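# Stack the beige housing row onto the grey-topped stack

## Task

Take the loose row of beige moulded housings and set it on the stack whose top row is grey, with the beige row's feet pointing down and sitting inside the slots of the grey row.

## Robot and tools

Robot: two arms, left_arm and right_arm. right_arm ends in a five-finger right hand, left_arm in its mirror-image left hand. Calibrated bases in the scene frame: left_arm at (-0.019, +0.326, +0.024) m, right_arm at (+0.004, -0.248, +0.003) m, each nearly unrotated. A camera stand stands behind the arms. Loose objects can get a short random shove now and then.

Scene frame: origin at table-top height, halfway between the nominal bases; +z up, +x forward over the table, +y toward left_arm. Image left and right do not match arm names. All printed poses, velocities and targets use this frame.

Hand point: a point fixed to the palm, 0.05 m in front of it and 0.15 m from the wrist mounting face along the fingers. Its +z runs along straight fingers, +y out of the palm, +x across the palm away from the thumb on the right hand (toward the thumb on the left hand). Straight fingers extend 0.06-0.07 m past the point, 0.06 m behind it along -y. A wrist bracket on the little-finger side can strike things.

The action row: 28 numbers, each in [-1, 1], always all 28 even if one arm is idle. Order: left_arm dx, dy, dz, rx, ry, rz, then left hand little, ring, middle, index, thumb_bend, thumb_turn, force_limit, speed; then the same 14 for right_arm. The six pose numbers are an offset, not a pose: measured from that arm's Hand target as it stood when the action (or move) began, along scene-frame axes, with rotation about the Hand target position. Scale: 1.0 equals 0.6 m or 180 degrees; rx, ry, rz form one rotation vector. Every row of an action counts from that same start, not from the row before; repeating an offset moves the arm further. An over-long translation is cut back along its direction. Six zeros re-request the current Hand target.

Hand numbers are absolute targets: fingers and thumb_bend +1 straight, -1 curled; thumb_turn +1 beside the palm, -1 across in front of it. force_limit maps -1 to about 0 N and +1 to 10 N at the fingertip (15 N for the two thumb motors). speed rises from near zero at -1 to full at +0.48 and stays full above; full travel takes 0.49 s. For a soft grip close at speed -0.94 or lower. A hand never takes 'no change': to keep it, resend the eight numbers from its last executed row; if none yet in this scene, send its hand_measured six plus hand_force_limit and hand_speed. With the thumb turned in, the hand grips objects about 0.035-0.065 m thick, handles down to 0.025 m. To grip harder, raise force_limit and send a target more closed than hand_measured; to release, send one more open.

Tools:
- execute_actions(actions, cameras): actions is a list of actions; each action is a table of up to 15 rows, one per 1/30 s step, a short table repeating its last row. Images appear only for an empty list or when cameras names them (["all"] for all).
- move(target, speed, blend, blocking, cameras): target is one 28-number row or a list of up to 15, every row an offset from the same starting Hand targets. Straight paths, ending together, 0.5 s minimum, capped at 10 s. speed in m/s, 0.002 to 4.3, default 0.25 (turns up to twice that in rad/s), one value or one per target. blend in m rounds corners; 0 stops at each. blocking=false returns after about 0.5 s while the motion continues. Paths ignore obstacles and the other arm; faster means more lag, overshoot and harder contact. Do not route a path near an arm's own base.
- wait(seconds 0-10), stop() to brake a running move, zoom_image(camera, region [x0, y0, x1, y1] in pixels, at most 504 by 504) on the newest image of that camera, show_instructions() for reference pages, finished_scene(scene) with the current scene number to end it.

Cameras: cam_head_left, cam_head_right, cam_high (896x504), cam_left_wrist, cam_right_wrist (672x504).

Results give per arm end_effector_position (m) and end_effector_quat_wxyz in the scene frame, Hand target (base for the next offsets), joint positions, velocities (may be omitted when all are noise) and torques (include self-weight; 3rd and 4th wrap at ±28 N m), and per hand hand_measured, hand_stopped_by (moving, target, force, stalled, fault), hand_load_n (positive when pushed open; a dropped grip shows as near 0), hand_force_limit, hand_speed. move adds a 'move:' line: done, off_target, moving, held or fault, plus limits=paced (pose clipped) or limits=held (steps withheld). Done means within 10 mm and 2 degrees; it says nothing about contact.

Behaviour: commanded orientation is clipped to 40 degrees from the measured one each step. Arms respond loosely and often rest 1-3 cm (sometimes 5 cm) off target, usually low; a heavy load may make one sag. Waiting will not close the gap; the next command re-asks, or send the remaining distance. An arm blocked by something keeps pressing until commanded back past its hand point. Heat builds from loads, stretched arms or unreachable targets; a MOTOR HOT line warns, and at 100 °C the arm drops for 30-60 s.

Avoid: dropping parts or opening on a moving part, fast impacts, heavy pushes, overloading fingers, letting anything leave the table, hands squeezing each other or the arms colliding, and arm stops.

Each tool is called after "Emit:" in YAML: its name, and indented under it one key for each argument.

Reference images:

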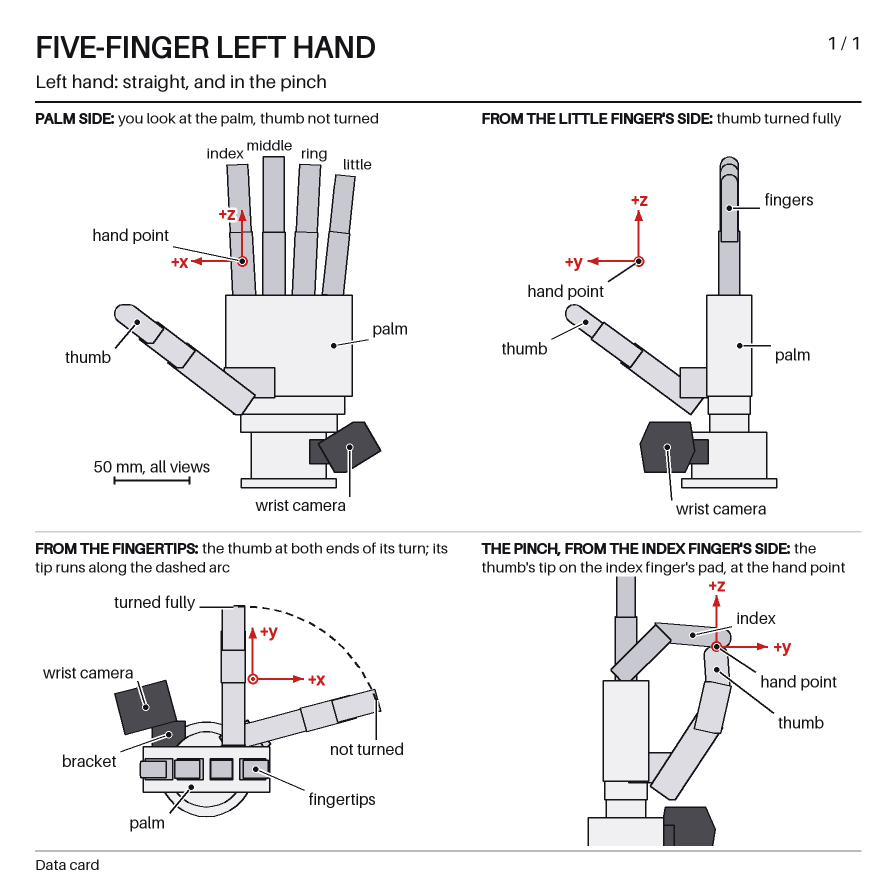

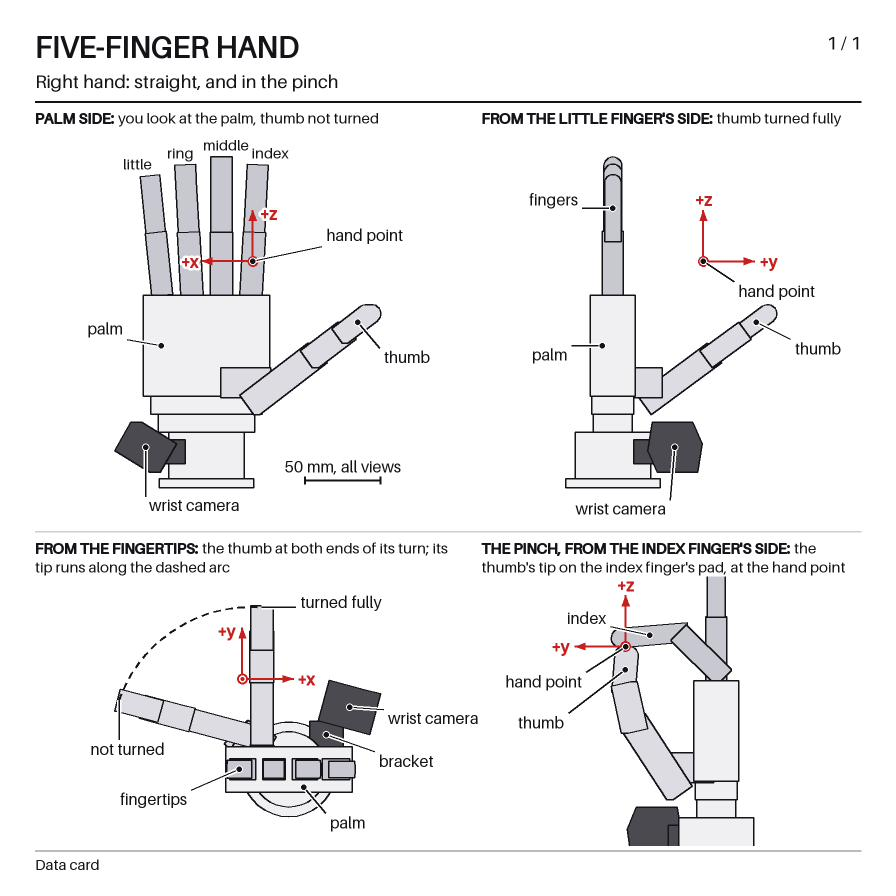

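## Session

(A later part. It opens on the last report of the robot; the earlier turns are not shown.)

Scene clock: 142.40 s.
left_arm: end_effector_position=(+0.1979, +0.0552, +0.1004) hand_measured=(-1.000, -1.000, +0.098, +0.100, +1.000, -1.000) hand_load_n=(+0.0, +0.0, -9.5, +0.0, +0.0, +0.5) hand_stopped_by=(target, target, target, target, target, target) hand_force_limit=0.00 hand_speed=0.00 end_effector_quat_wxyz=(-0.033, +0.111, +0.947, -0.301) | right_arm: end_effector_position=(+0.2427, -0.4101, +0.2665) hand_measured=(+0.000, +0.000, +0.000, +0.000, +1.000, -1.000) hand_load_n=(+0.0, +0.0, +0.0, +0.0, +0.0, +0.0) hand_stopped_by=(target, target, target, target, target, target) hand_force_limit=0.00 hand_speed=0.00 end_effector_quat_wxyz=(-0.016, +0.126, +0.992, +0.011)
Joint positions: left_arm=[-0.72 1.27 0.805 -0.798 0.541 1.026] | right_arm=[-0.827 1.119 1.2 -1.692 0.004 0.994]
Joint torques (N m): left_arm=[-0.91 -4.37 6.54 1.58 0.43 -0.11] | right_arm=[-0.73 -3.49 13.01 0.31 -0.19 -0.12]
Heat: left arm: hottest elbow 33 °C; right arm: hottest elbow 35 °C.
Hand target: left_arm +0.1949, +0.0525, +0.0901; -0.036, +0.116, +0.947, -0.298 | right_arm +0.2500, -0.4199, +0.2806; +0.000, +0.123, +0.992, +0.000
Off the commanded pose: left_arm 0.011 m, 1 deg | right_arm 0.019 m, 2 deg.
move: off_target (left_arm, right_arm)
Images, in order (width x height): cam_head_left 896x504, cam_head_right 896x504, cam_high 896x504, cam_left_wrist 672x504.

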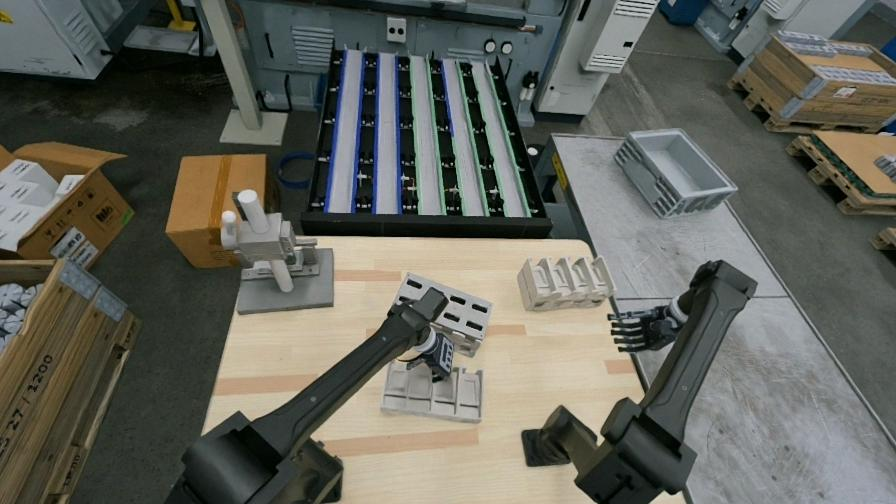

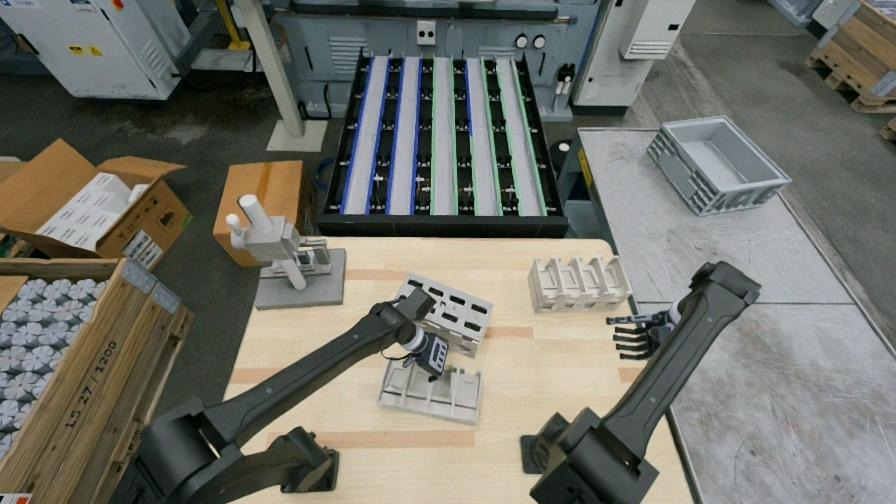

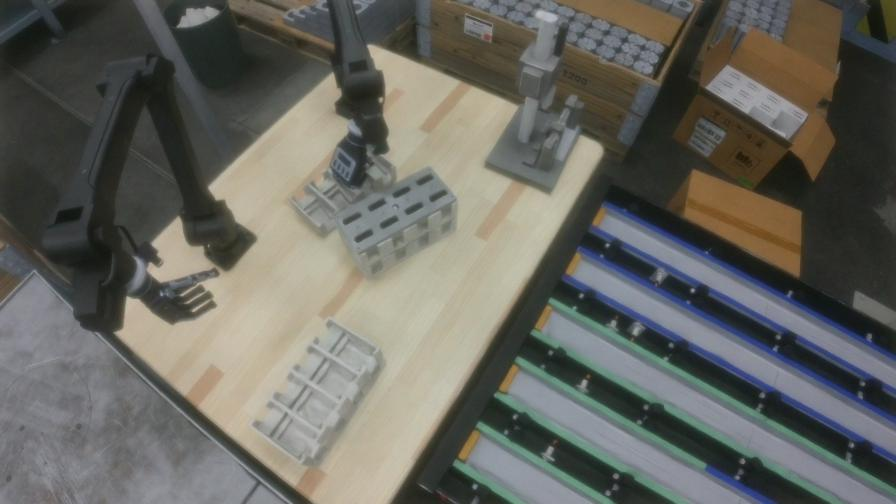

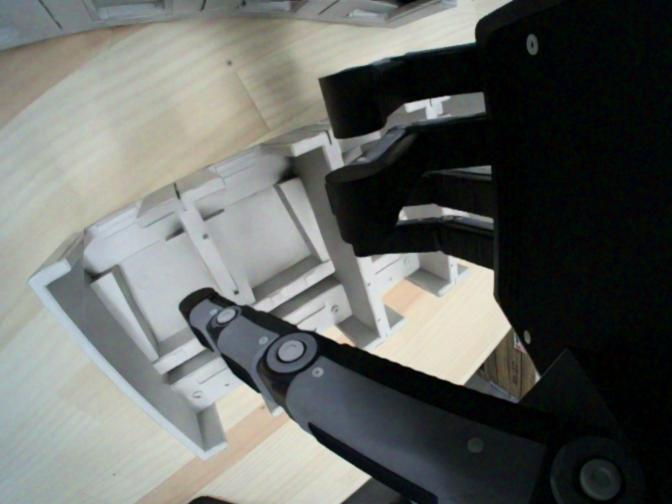

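Emit:
move:
  target:
    - [0, 0, 0.033, 0,0,0, -1,-1,0.1,0.1,0.5,-1,0,0, 0,0,0,0,0,0,0,0,0,0,1,-1,0,0]
    - [-0.008, -0.04, 0.033, 0,0,0, -1,-1,0.1,0.1,0.5,-1,0,0, 0,0,0,0,0,0,0,0,0,0,1,-1,0,0]
  speed: 0.1
  cameras: ["cam_head_left","cam_head_right","cam_high","cam_left_wrist"]

Emit:
zoom_image:
  camera: "cam_head_left"
  region: [390, 330, 490, 430]

Emit:
zoom_image:
  camera: "cam_head_right"
  region: [390, 330, 490, 430]

Scene clock: 146.60 s.
left_arm: end_effector_position=(+0.1813, +0.0475, +0.1004) hand_measured=(-1.000, -1.000, +0.100, +0.100, +0.500, -1.000) hand_load_n=(+0.0, +0.0, -5.0, +0.0, +0.0, +0.0) hand_stopped_by=(target, target, target, target, target, target) hand_force_limit=0.00 hand_speed=0.00 end_effector_quat_wxyz=(-0.043, +0.110, +0.951, -0.286) | right_arm: end_effector_position=(+0.2427, -0.4101, +0.2665) hand_measured=(+0.000, +0.000, +0.000, +0.000, +1.000, -1.000) hand_load_n=(+0.0, +0.0, +0.0, +0.0, +0.0, +0.0) hand_stopped_by=(target, target, target, target, target, target) hand_force_limit=0.00 hand_speed=0.00 end_effector_quat_wxyz=(-0.016, +0.126, +0.992, +0.011)
Joint positions: left_arm=[-0.778 1.268 0.806 -0.807 0.512 0.973] | right_arm=[-0.827 1.119 1.2 -1.692 0.004 0.994]
Joint torques (N m): left_arm=[-1.08 -4.13 11.12 1.14 0.78 -0.22] | right_arm=[-0.62 -3.43 13 0.31 -0.19 -0.12]
Heat: left arm: hottest elbow 33 °C; right arm: hottest elbow 35 °C.
Hand target: left_arm +0.1901, +0.0285, +0.1099; -0.036, +0.116, +0.947, -0.298 | right_arm +0.2500, -0.4199, +0.2806; +0.000, +0.123, +0.992, +0.000
Off the commanded pose: left_arm 0.023 m, 2 deg | right_arm 0.019 m, 2 deg.
move: off_target (left_arm, right_arm)
Images, in order (width x height): cam_head_left 896x504, cam_head_right 896x504, cam_high 896x504, cam_left_wrist 672x504.

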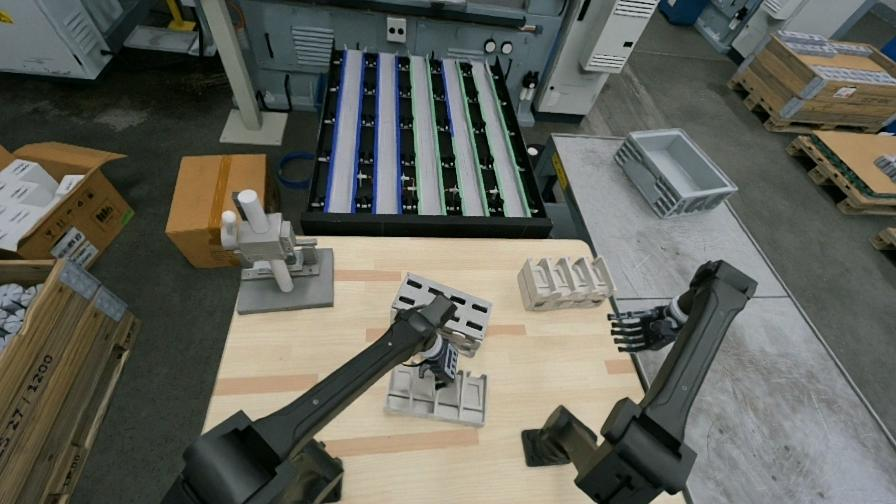

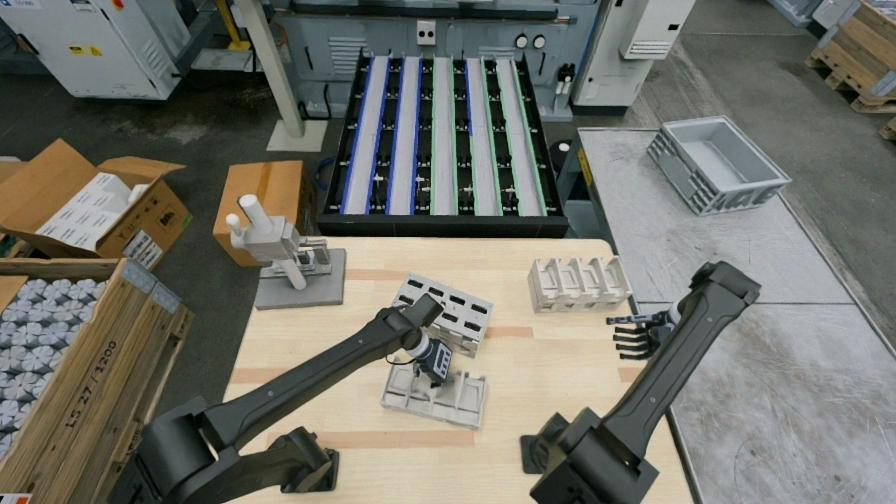

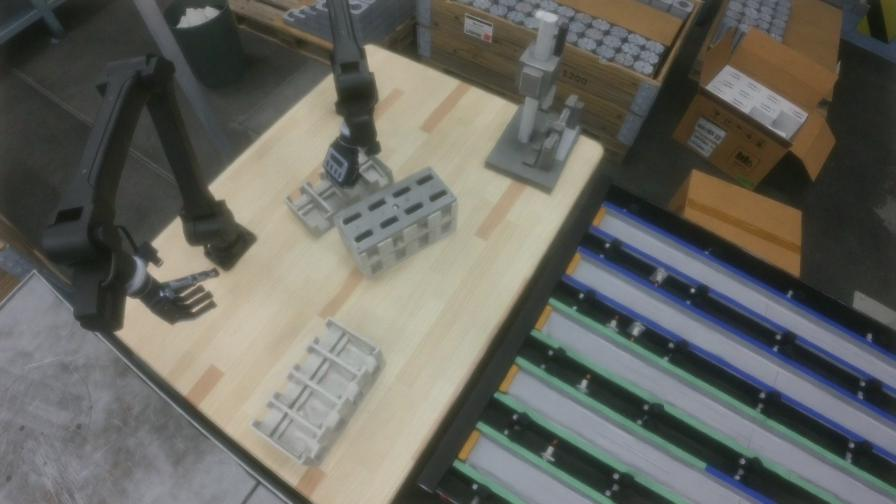

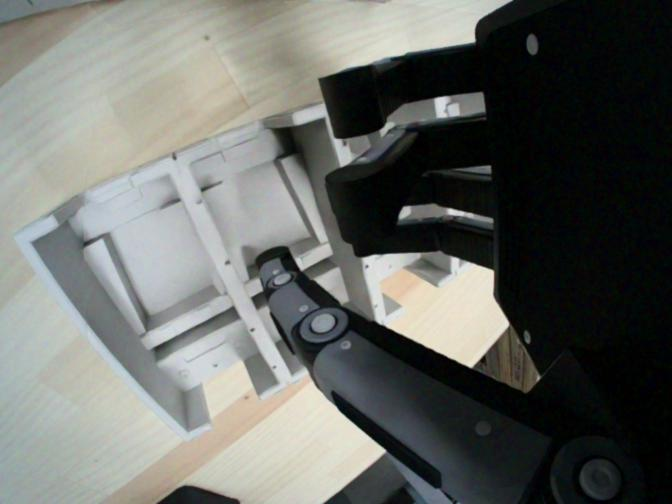

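Scaled by 5.040 from the camera's 896x504 image, which has a finer 1280x720 frame.

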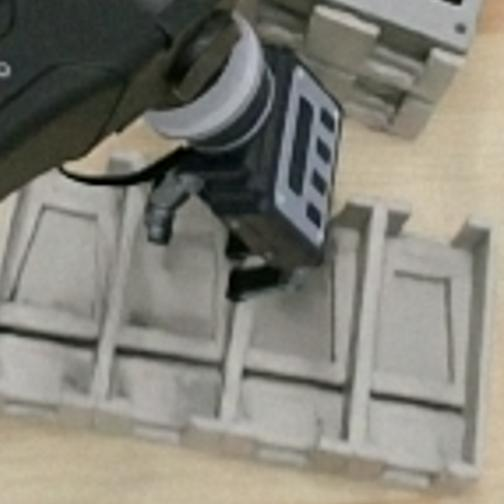

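Scaled by 5.040 from the camera's 896x504 image, which has a finer 1280x720 frame.

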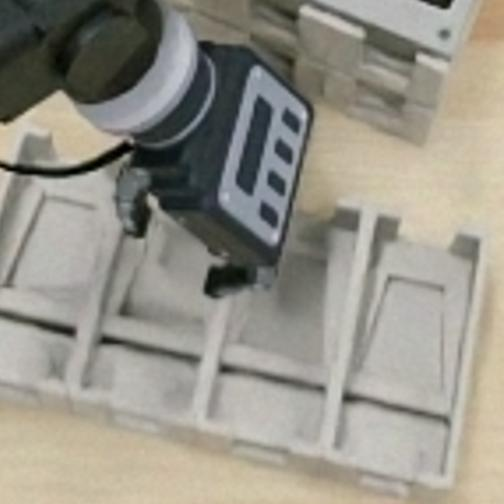

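Emit:
move:
  target: [0, 0.01, 0.06, 0,0,0, -1,-1,0.1,0.1,0.5,-1,0,0, 0,0,0,0,0,0,0,0,0,0,1,-1,0,0]
  speed: 0.1
  cameras: ["cam_head_left","cam_head_right","cam_high","cam_left_wrist"]

Emit:
zoom_image:
  camera: "cam_head_left"
  region: [390, 330, 490, 430]

Emit:
zoom_image:
  camera: "cam_head_right"
  region: [390, 330, 490, 430]

Scene clock: 148.87 s.
left_arm: end_effector_position=(+0.1757, +0.0502, +0.1212) hand_measured=(-1.000, -1.000, +0.100, +0.100, +0.500, -1.000) hand_load_n=(+0.0, +0.0, +0.0, +0.0, +0.0, +0.0) hand_stopped_by=(target, target, target, target, target, target) hand_force_limit=0.00 hand_speed=0.00 end_effector_quat_wxyz=(-0.058, +0.107, +0.952, -0.280) | right_arm: end_effector_position=(+0.2427, -0.4101, +0.2665) hand_measured=(+0.000, +0.000, +0.000, +0.000, +1.000, -1.000) hand_load_n=(+0.0, +0.0, +0.0, +0.0, +0.0, +0.0) hand_stopped_by=(target, target, target, target, target, target) hand_force_limit=0.00 hand_speed=0.00 end_effector_quat_wxyz=(-0.016, +0.126, +0.992, +0.011)
Joint positions: left_arm=[-0.778 1.249 0.85 -0.902 0.521 0.972] | right_arm=[-0.827 1.119 1.2 -1.692 0.004 0.994]
Joint torques (N m): left_arm=[-0.26 -6.77 12.41 0.32 0.59 -0.11] | right_arm=[-0.73 -3.43 13.03 0.29 -0.19 -0.12]
Heat: left arm: hottest elbow 33 °C; right arm: hottest elbow 35 °C.
Hand target: left_arm +0.1901, +0.0345, +0.1459; -0.036, +0.116, +0.947, -0.298 | right_arm +0.2500, -0.4199, +0.2806; +0.000, +0.123, +0.992, +0.000
Off the commanded pose: left_arm 0.033 m, 3 deg | right_arm 0.019 m, 2 deg.
move: off_target (left_arm, right_arm)
Images, in order (width x height): cam_head_left 896x504, cam_head_right 896x504, cam_high 896x504, cam_left_wrist 672x504.

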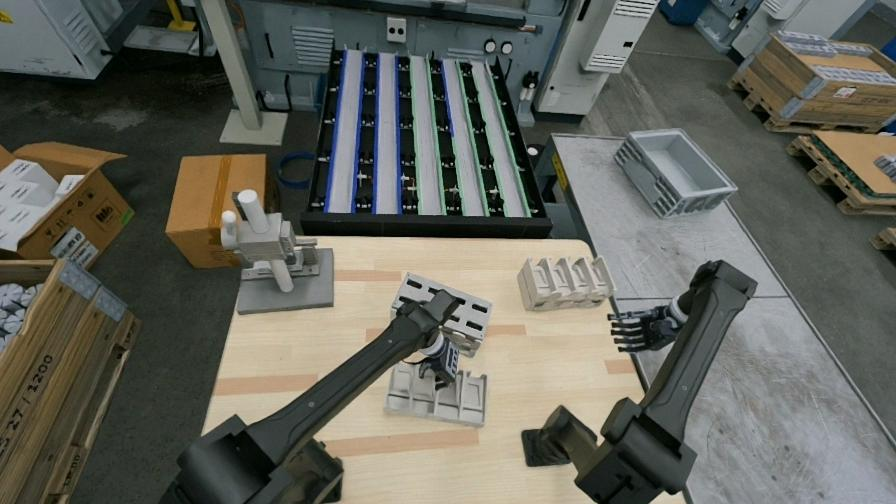

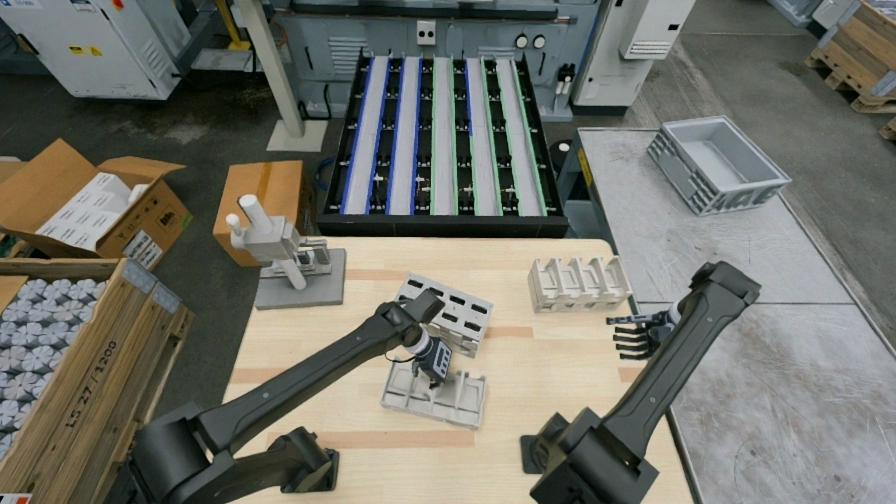

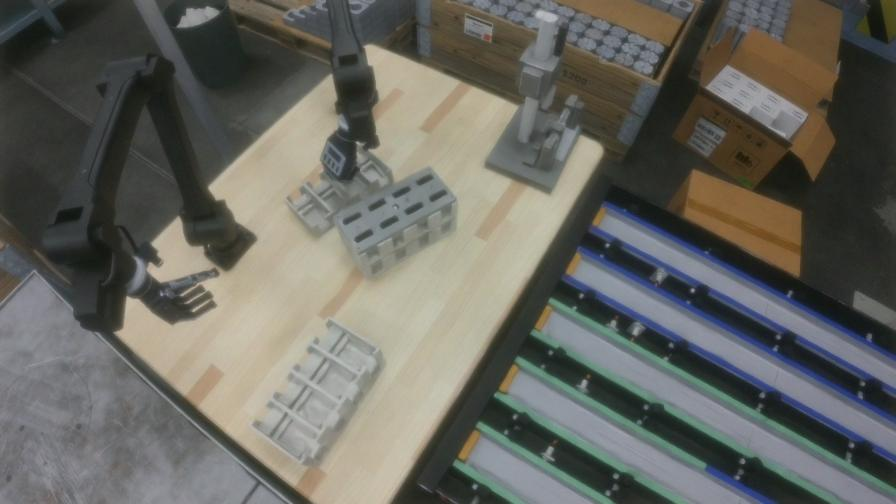

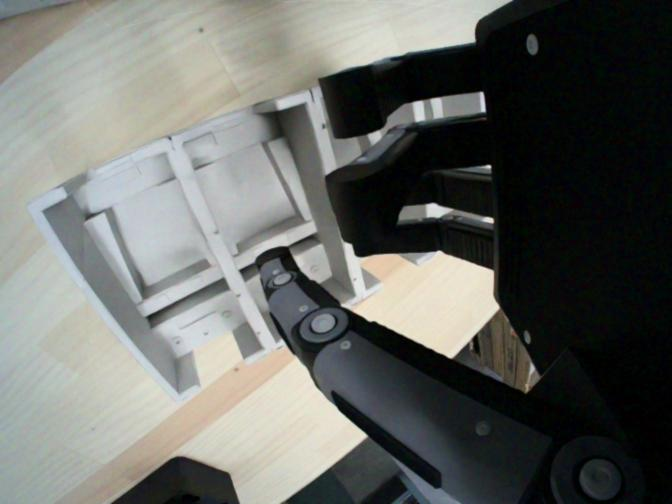

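Scaled by 5.040 from the camera's 896x504 image, which has a finer 1280x720 frame.

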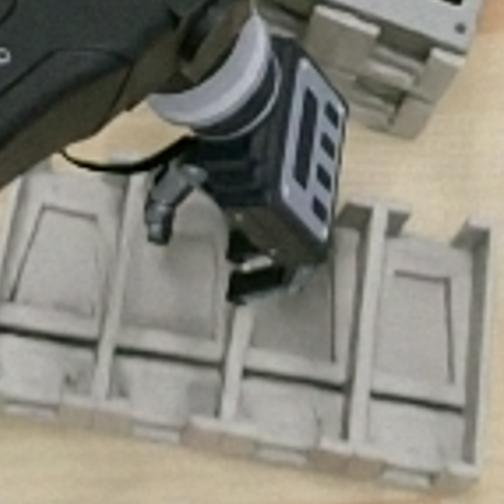

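Scaled by 5.040 from the camera's 896x504 image, which has a finer 1280x720 frame.

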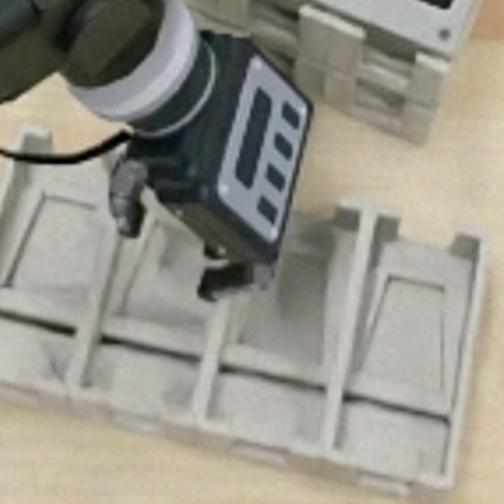

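Emit:
move:
  target: [0.02, -0.03, 0.0, 0,0,0, -1,-1,0.1,0.1,0.5,-1,0,0, 0,0,0,0,0,0,0,0,0,0,1,-1,0,0]
  speed: 0.1
  cameras: ["cam_head_left","cam_head_right","cam_high","cam_left_wrist"]

Emit:
zoom_image:
  camera: "cam_head_left"
  region: [390, 330, 490, 430]

Emit:
zoom_image:
  camera: "cam_head_right"
  region: [390, 330, 490, 430]

Scene clock: 150.93 s.
left_arm: end_effector_position=(+0.1868, +0.0358, +0.1274) hand_measured=(-1.000, -1.000, +0.100, +0.100, +0.500, -1.000) hand_load_n=(+0.0, +0.0, +0.0, -0.5, +0.0, +0.0) hand_stopped_by=(target, target, target, target, target, target) hand_force_limit=0.00 hand_speed=0.00 end_effector_quat_wxyz=(-0.055, +0.109, +0.951, -0.283) | right_arm: end_effector_position=(+0.2427, -0.4101, +0.2665) hand_measured=(+0.000, +0.000, +0.000, +0.000, +1.000, -1.000) hand_load_n=(+0.0, +0.0, +0.0, +0.5, +0.0, +0.0) hand_stopped_by=(target, target, target, target, target, target) hand_force_limit=0.00 hand_speed=0.00 end_effector_quat_wxyz=(-0.016, +0.126, +0.992, +0.011)
Joint positions: left_arm=[-0.786 1.286 0.898 -0.902 0.521 0.965] | right_arm=[-0.827 1.119 1.2 -1.692 0.004 0.994]
Joint torques (N m): left_arm=[-0.62 -5.77 12.53 0.88 0.45 -0.18] | right_arm=[-0.67 -3.43 13.03 0.31 -0.19 -0.12]
Heat: left arm: hottest elbow 33 °C; right arm: hottest elbow 35 °C.
Hand target: left_arm +0.2021, +0.0164, +0.1459; -0.036, +0.116, +0.947, -0.298 | right_arm +0.2500, -0.4199, +0.2806; +0.000, +0.123, +0.992, +0.000
Off the commanded pose: left_arm 0.031 m, 3 deg | right_arm 0.019 m, 2 deg.
move: off_target (left_arm, right_arm)
Images, in order (width x height): cam_head_left 896x504, cam_head_right 896x504, cam_high 896x504, cam_left_wrist 672x504.

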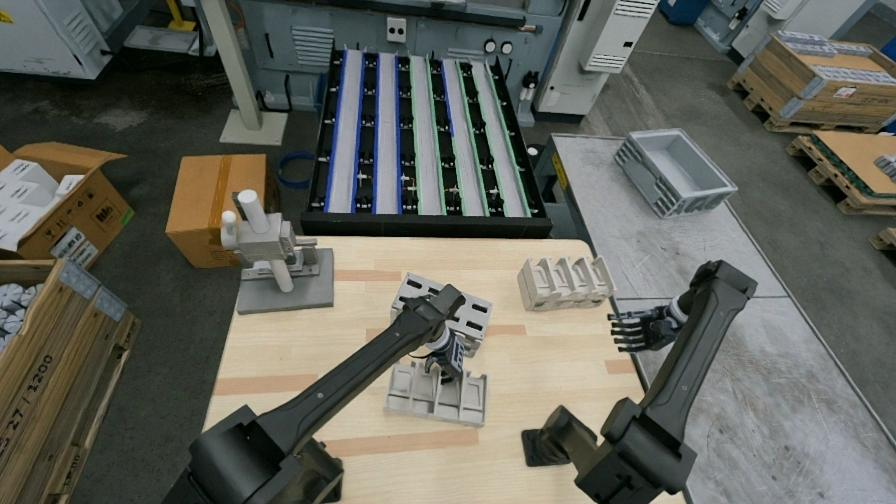

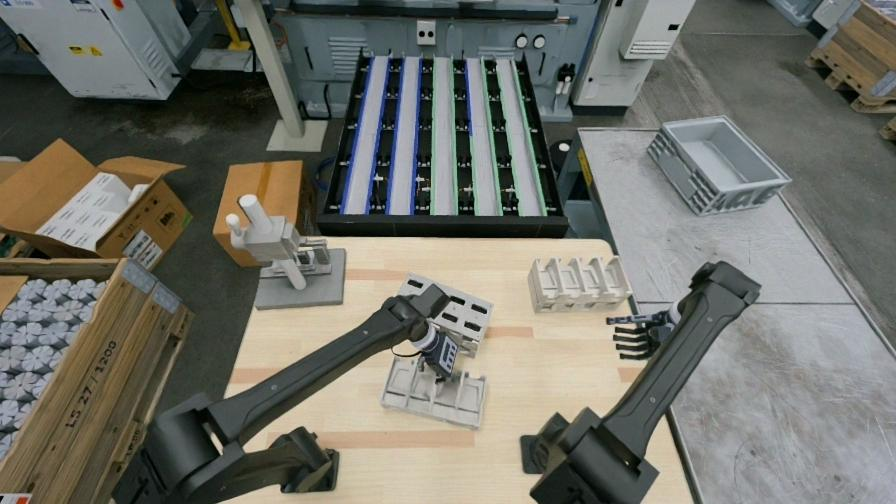

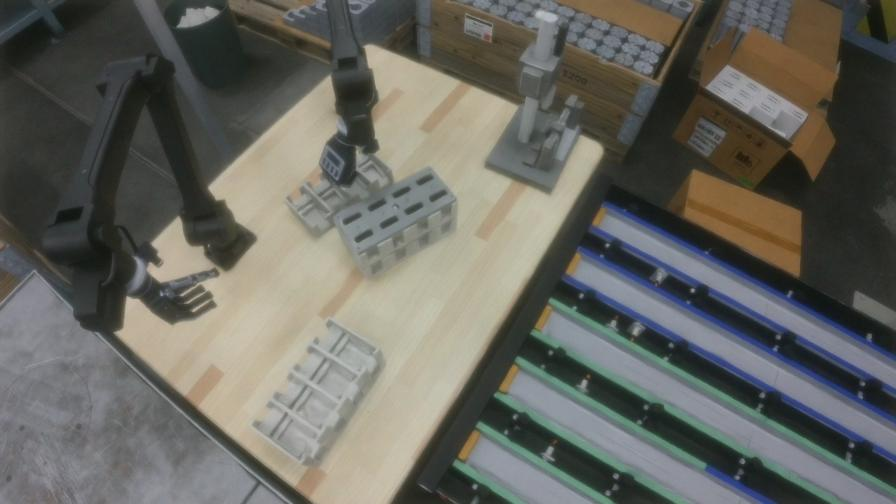

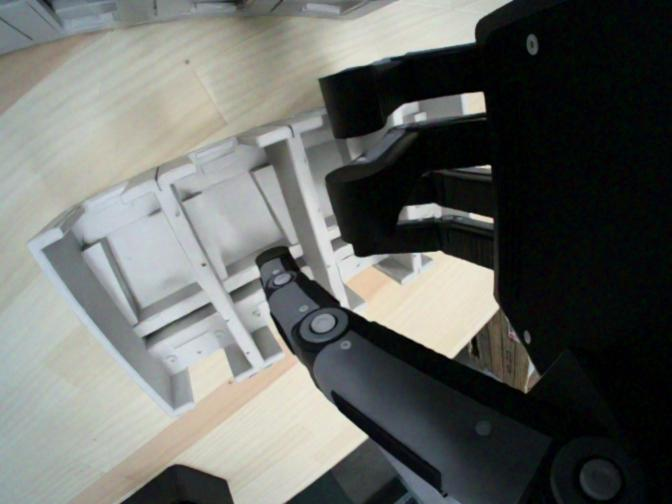

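Scaled by 5.040 from the camera's 896x504 image, which has a finer 1280x720 frame.

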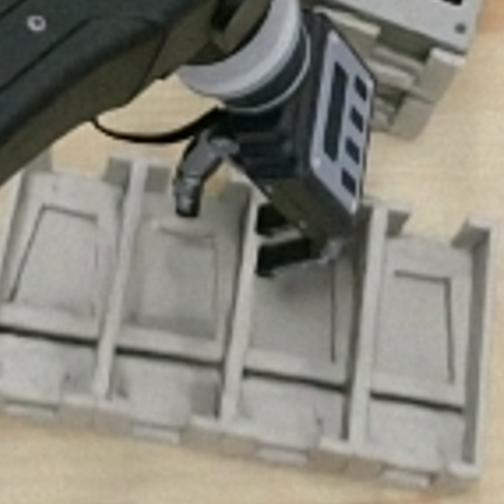

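Scaled by 5.040 from the camera's 896x504 image, which has a finer 1280x720 frame.

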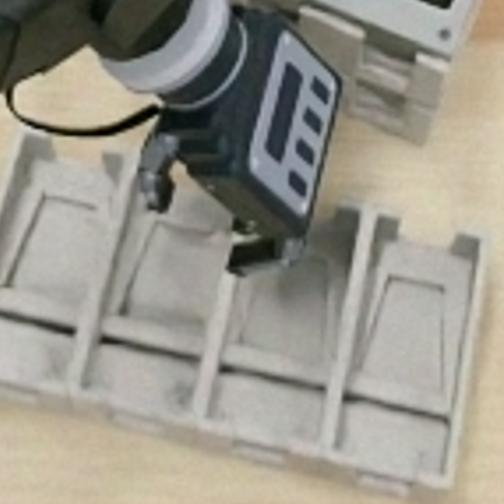

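Emit:
move:
  target: [-0.02, 0.025, -0.075, 0,0,0, -1,-1,0.1,0.1,0.5,-1,0,0, 0,0,0,0,0,0,0,0,0,0,1,-1,0,0]
  speed: 0.1
  cameras: ["cam_head_left","cam_head_right","cam_left_wrist"]

Emit:
zoom_image:
  camera: "cam_head_left"
  region: [390, 330, 490, 430]

Emit:
zoom_image:
  camera: "cam_head_right"
  region: [390, 330, 490, 430]

Scene clock: 154.10 s.
left_arm: end_effector_position=(+0.1891, +0.0335, +0.1036) hand_measured=(-1.000, -1.000, +0.100, +0.100, +0.500, -1.000) hand_load_n=(+0.0, +0.0, +0.0, +0.0, +0.0, +0.0) hand_stopped_by=(target, target, target, target, target, target) hand_force_limit=0.00 hand_speed=0.00 end_effector_quat_wxyz=(-0.037, +0.114, +0.947, -0.297) | right_arm: end_effector_position=(+0.2427, -0.4101, +0.2665) hand_measured=(+0.000, +0.000, +0.000, +0.000, +1.000, -1.000) hand_load_n=(+0.0, +0.0, +0.0, +0.0, +0.0, +0.0) hand_stopped_by=(target, target, target, target, target, target) hand_force_limit=0.00 hand_speed=0.00 end_effector_quat_wxyz=(-0.016, +0.126, +0.992, +0.011)
Joint positions: left_arm=[-0.786 1.291 0.831 -0.783 0.521 0.965] | right_arm=[-0.827 1.119 1.2 -1.692 0.004 0.994]
Joint torques (N m): left_arm=[-0.15 -5.66 7.54 1.18 0.51 -0.1] | right_arm=[-0.73 -3.43 13.01 0.31 -0.18 -0.12]
Heat: left arm: hottest elbow 33 °C; right arm: hottest elbow 36 °C.
Hand target: left_arm +0.1901, +0.0314, +0.1010; -0.036, +0.116, +0.947, -0.298 | right_arm +0.2500, -0.4199, +0.2806; +0.000, +0.123, +0.992, +0.000
Off the commanded pose: left_arm 0.004 m, 0 deg | right_arm 0.019 m, 2 deg.
move: off_target (right_arm)
Images, in order (width x height): cam_head_left 896x504, cam_head_right 896x504, cam_left_wrist 672x504.

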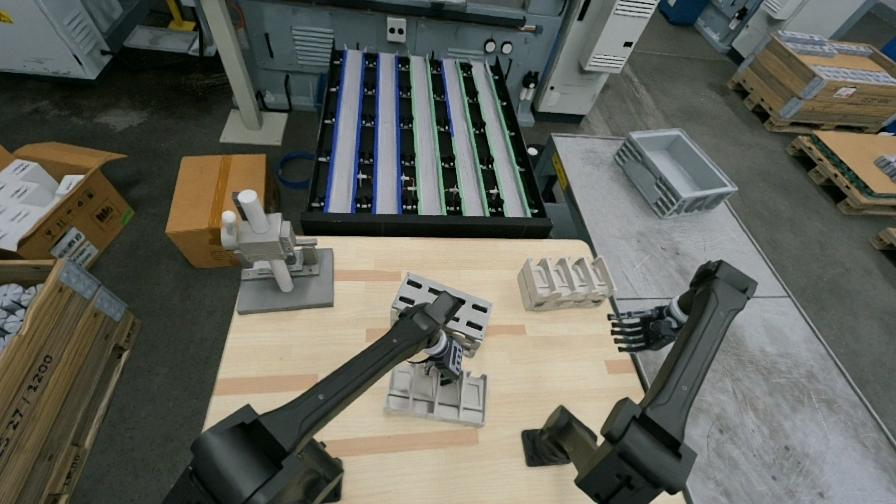

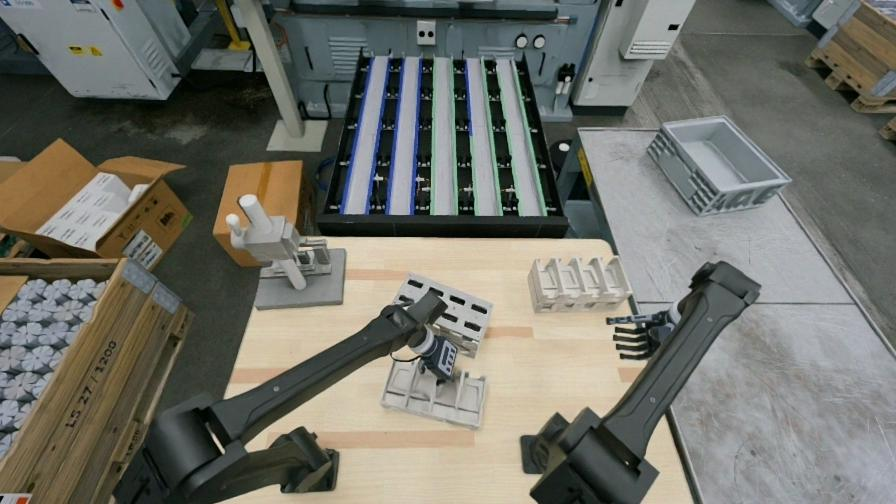

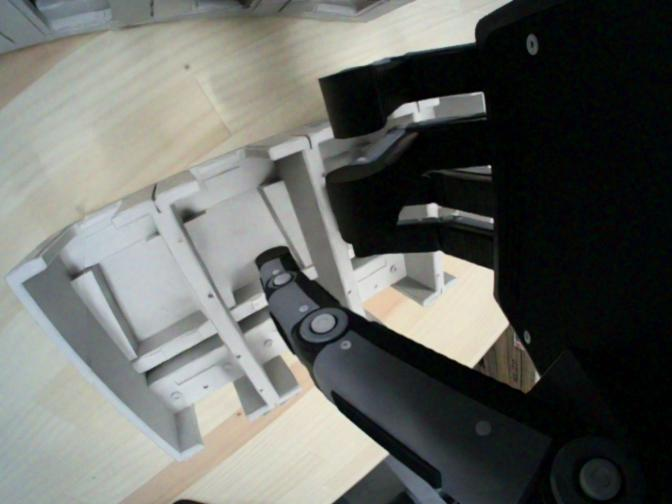

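Scaled by 5.040 from the camera's 896x504 image, which has a finer 1280x720 frame.

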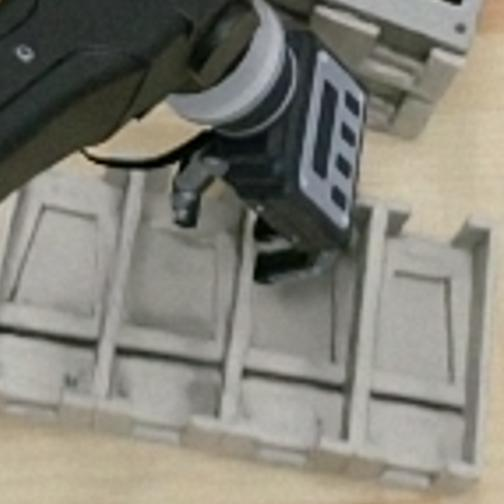

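Scaled by 5.040 from the camera's 896x504 image, which has a finer 1280x720 frame.

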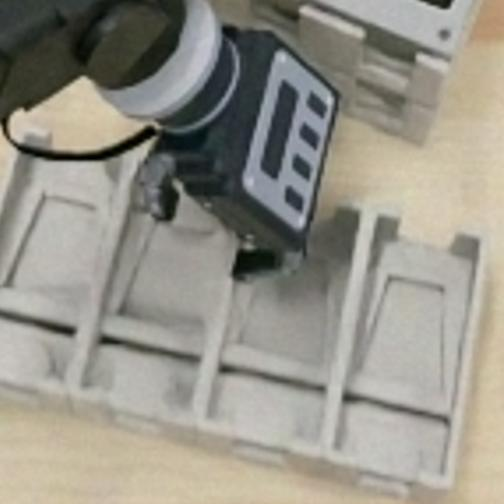

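Emit:
move:
  target:
    - [-0.03, -0.018, 0, 0,0,0, -1,-1,0.1,0.1,0.5,-1,0,0, 0,0,0,0,0,0,0,0,0,0,1,-1,0,0]
    - [-0.03, -0.018, -0.04, 0,0,0, -1,-1,0.1,0.1,0.5,-1,0,0, 0,0,0,0,0,0,0,0,0,0,1,-1,0,0]
  speed: 0.08
  cameras: ["cam_head_left","cam_head_right","cam_left_wrist"]

Emit:
zoom_image:
  camera: "cam_head_left"
  region: [390, 330, 490, 430]

Emit:
zoom_image:
  camera: "cam_head_right"
  region: [390, 330, 490, 430]

Scene clock: 157.63 s.
left_arm: end_effector_position=(+0.1733, +0.0222, +0.0805) hand_measured=(-1.000, -1.000, +0.100, +0.100, +0.500, -1.000) hand_load_n=(+0.0, +0.0, +0.0, +0.0, +0.0, +0.0) hand_stopped_by=(target, target, target, target, target, target) hand_force_limit=0.00 hand_speed=0.00 end_effector_quat_wxyz=(-0.036, +0.116, +0.947, -0.299) | right_arm: end_effector_position=(+0.2427, -0.4101, +0.2665) hand_measured=(+0.000, +0.000, +0.000, +0.000, +1.000, -1.000) hand_load_n=(+0.0, +0.0, +0.0, +0.0, +0.0, +0.0) hand_stopped_by=(target, target, target, target, target, target) hand_force_limit=0.00 hand_speed=0.00 end_effector_quat_wxyz=(-0.016, +0.126, +0.992, +0.011)
Joint positions: left_arm=[-0.841 1.309 0.776 -0.676 0.504 0.909] | right_arm=[-0.827 1.119 1.2 -1.692 0.004 0.994]
Joint torques (N m): left_arm=[-0.38 -5.66 6.98 1.22 0.39 -0.18] | right_arm=[-0.67 -3.43 13.03 0.29 -0.19 -0.12]
Heat: left arm: hottest elbow 33 °C; right arm: hottest elbow 36 °C.
Hand target: left_arm +0.1721, +0.0207, +0.0769; -0.036, +0.116, +0.947, -0.298 | right_arm +0.2500, -0.4199, +0.2806; +0.000, +0.123, +0.992, +0.000
Off the commanded pose: left_arm 0.004 m, 0 deg | right_arm 0.019 m, 2 deg.
move: off_target (right_arm)
Images, in order (width x height): cam_head_left 896x504, cam_head_right 896x504, cam_left_wrist 672x504.

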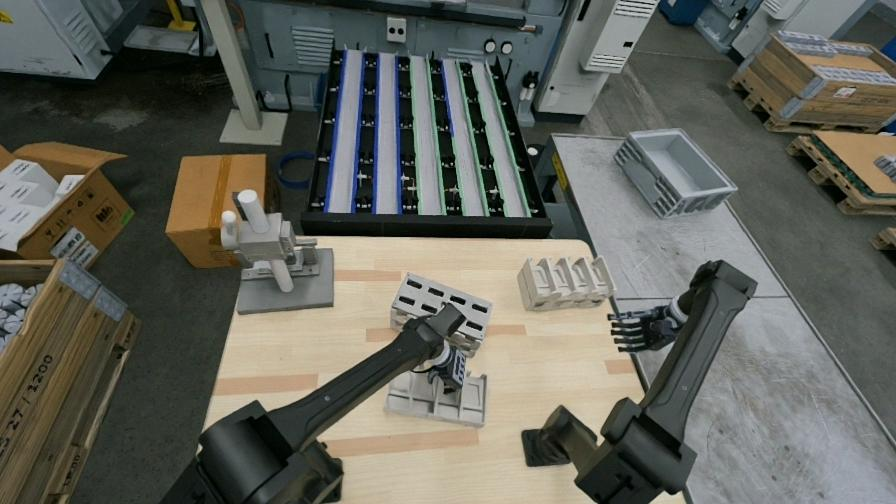

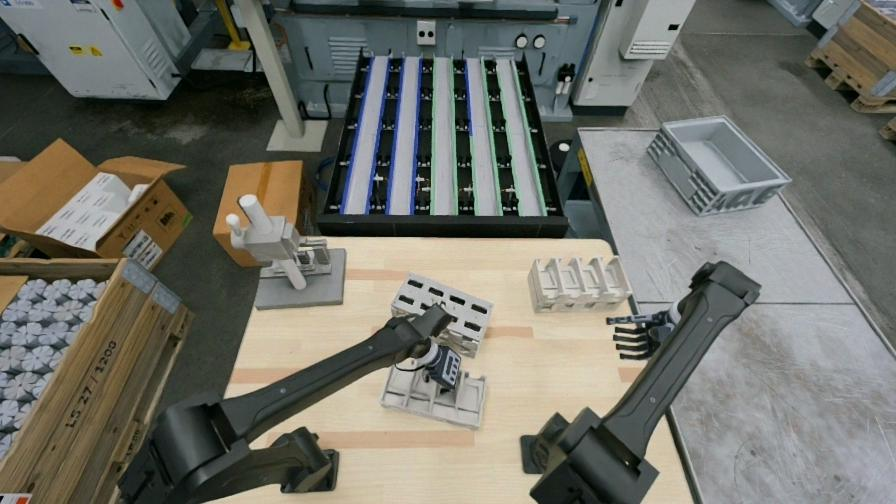

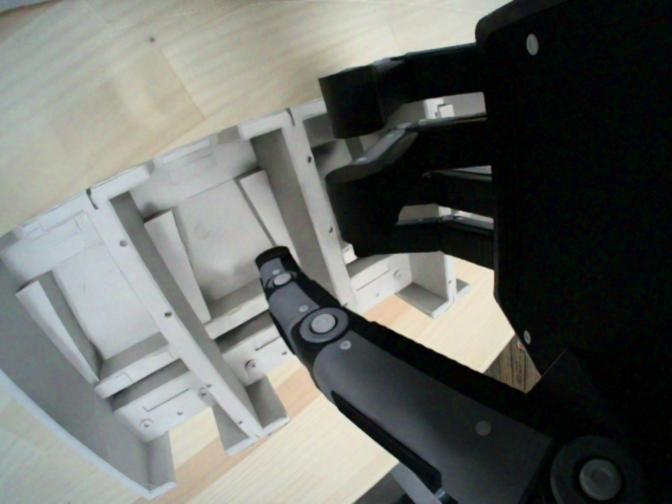

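Scaled by 5.040 from the camera's 896x504 image, which has a finer 1280x720 frame.

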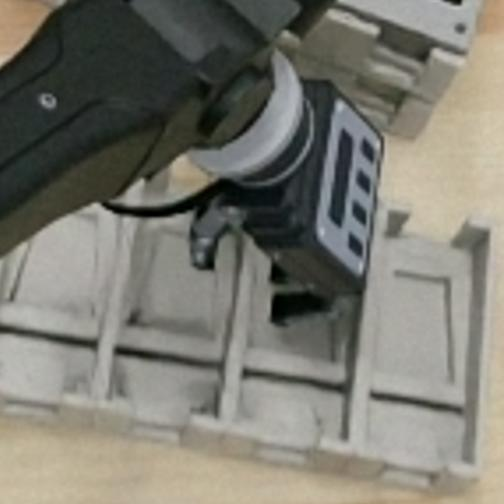

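Scaled by 5.040 from the camera's 896x504 image, which has a finer 1280x720 frame.

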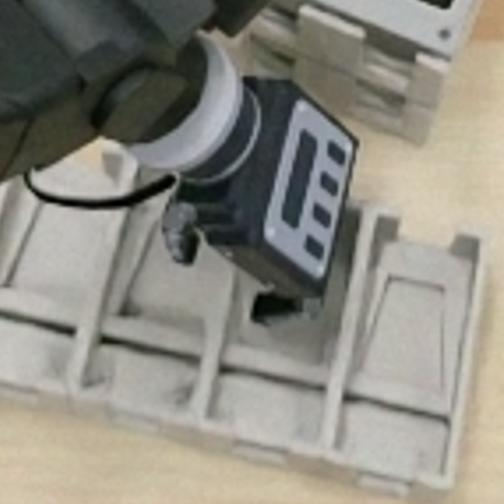

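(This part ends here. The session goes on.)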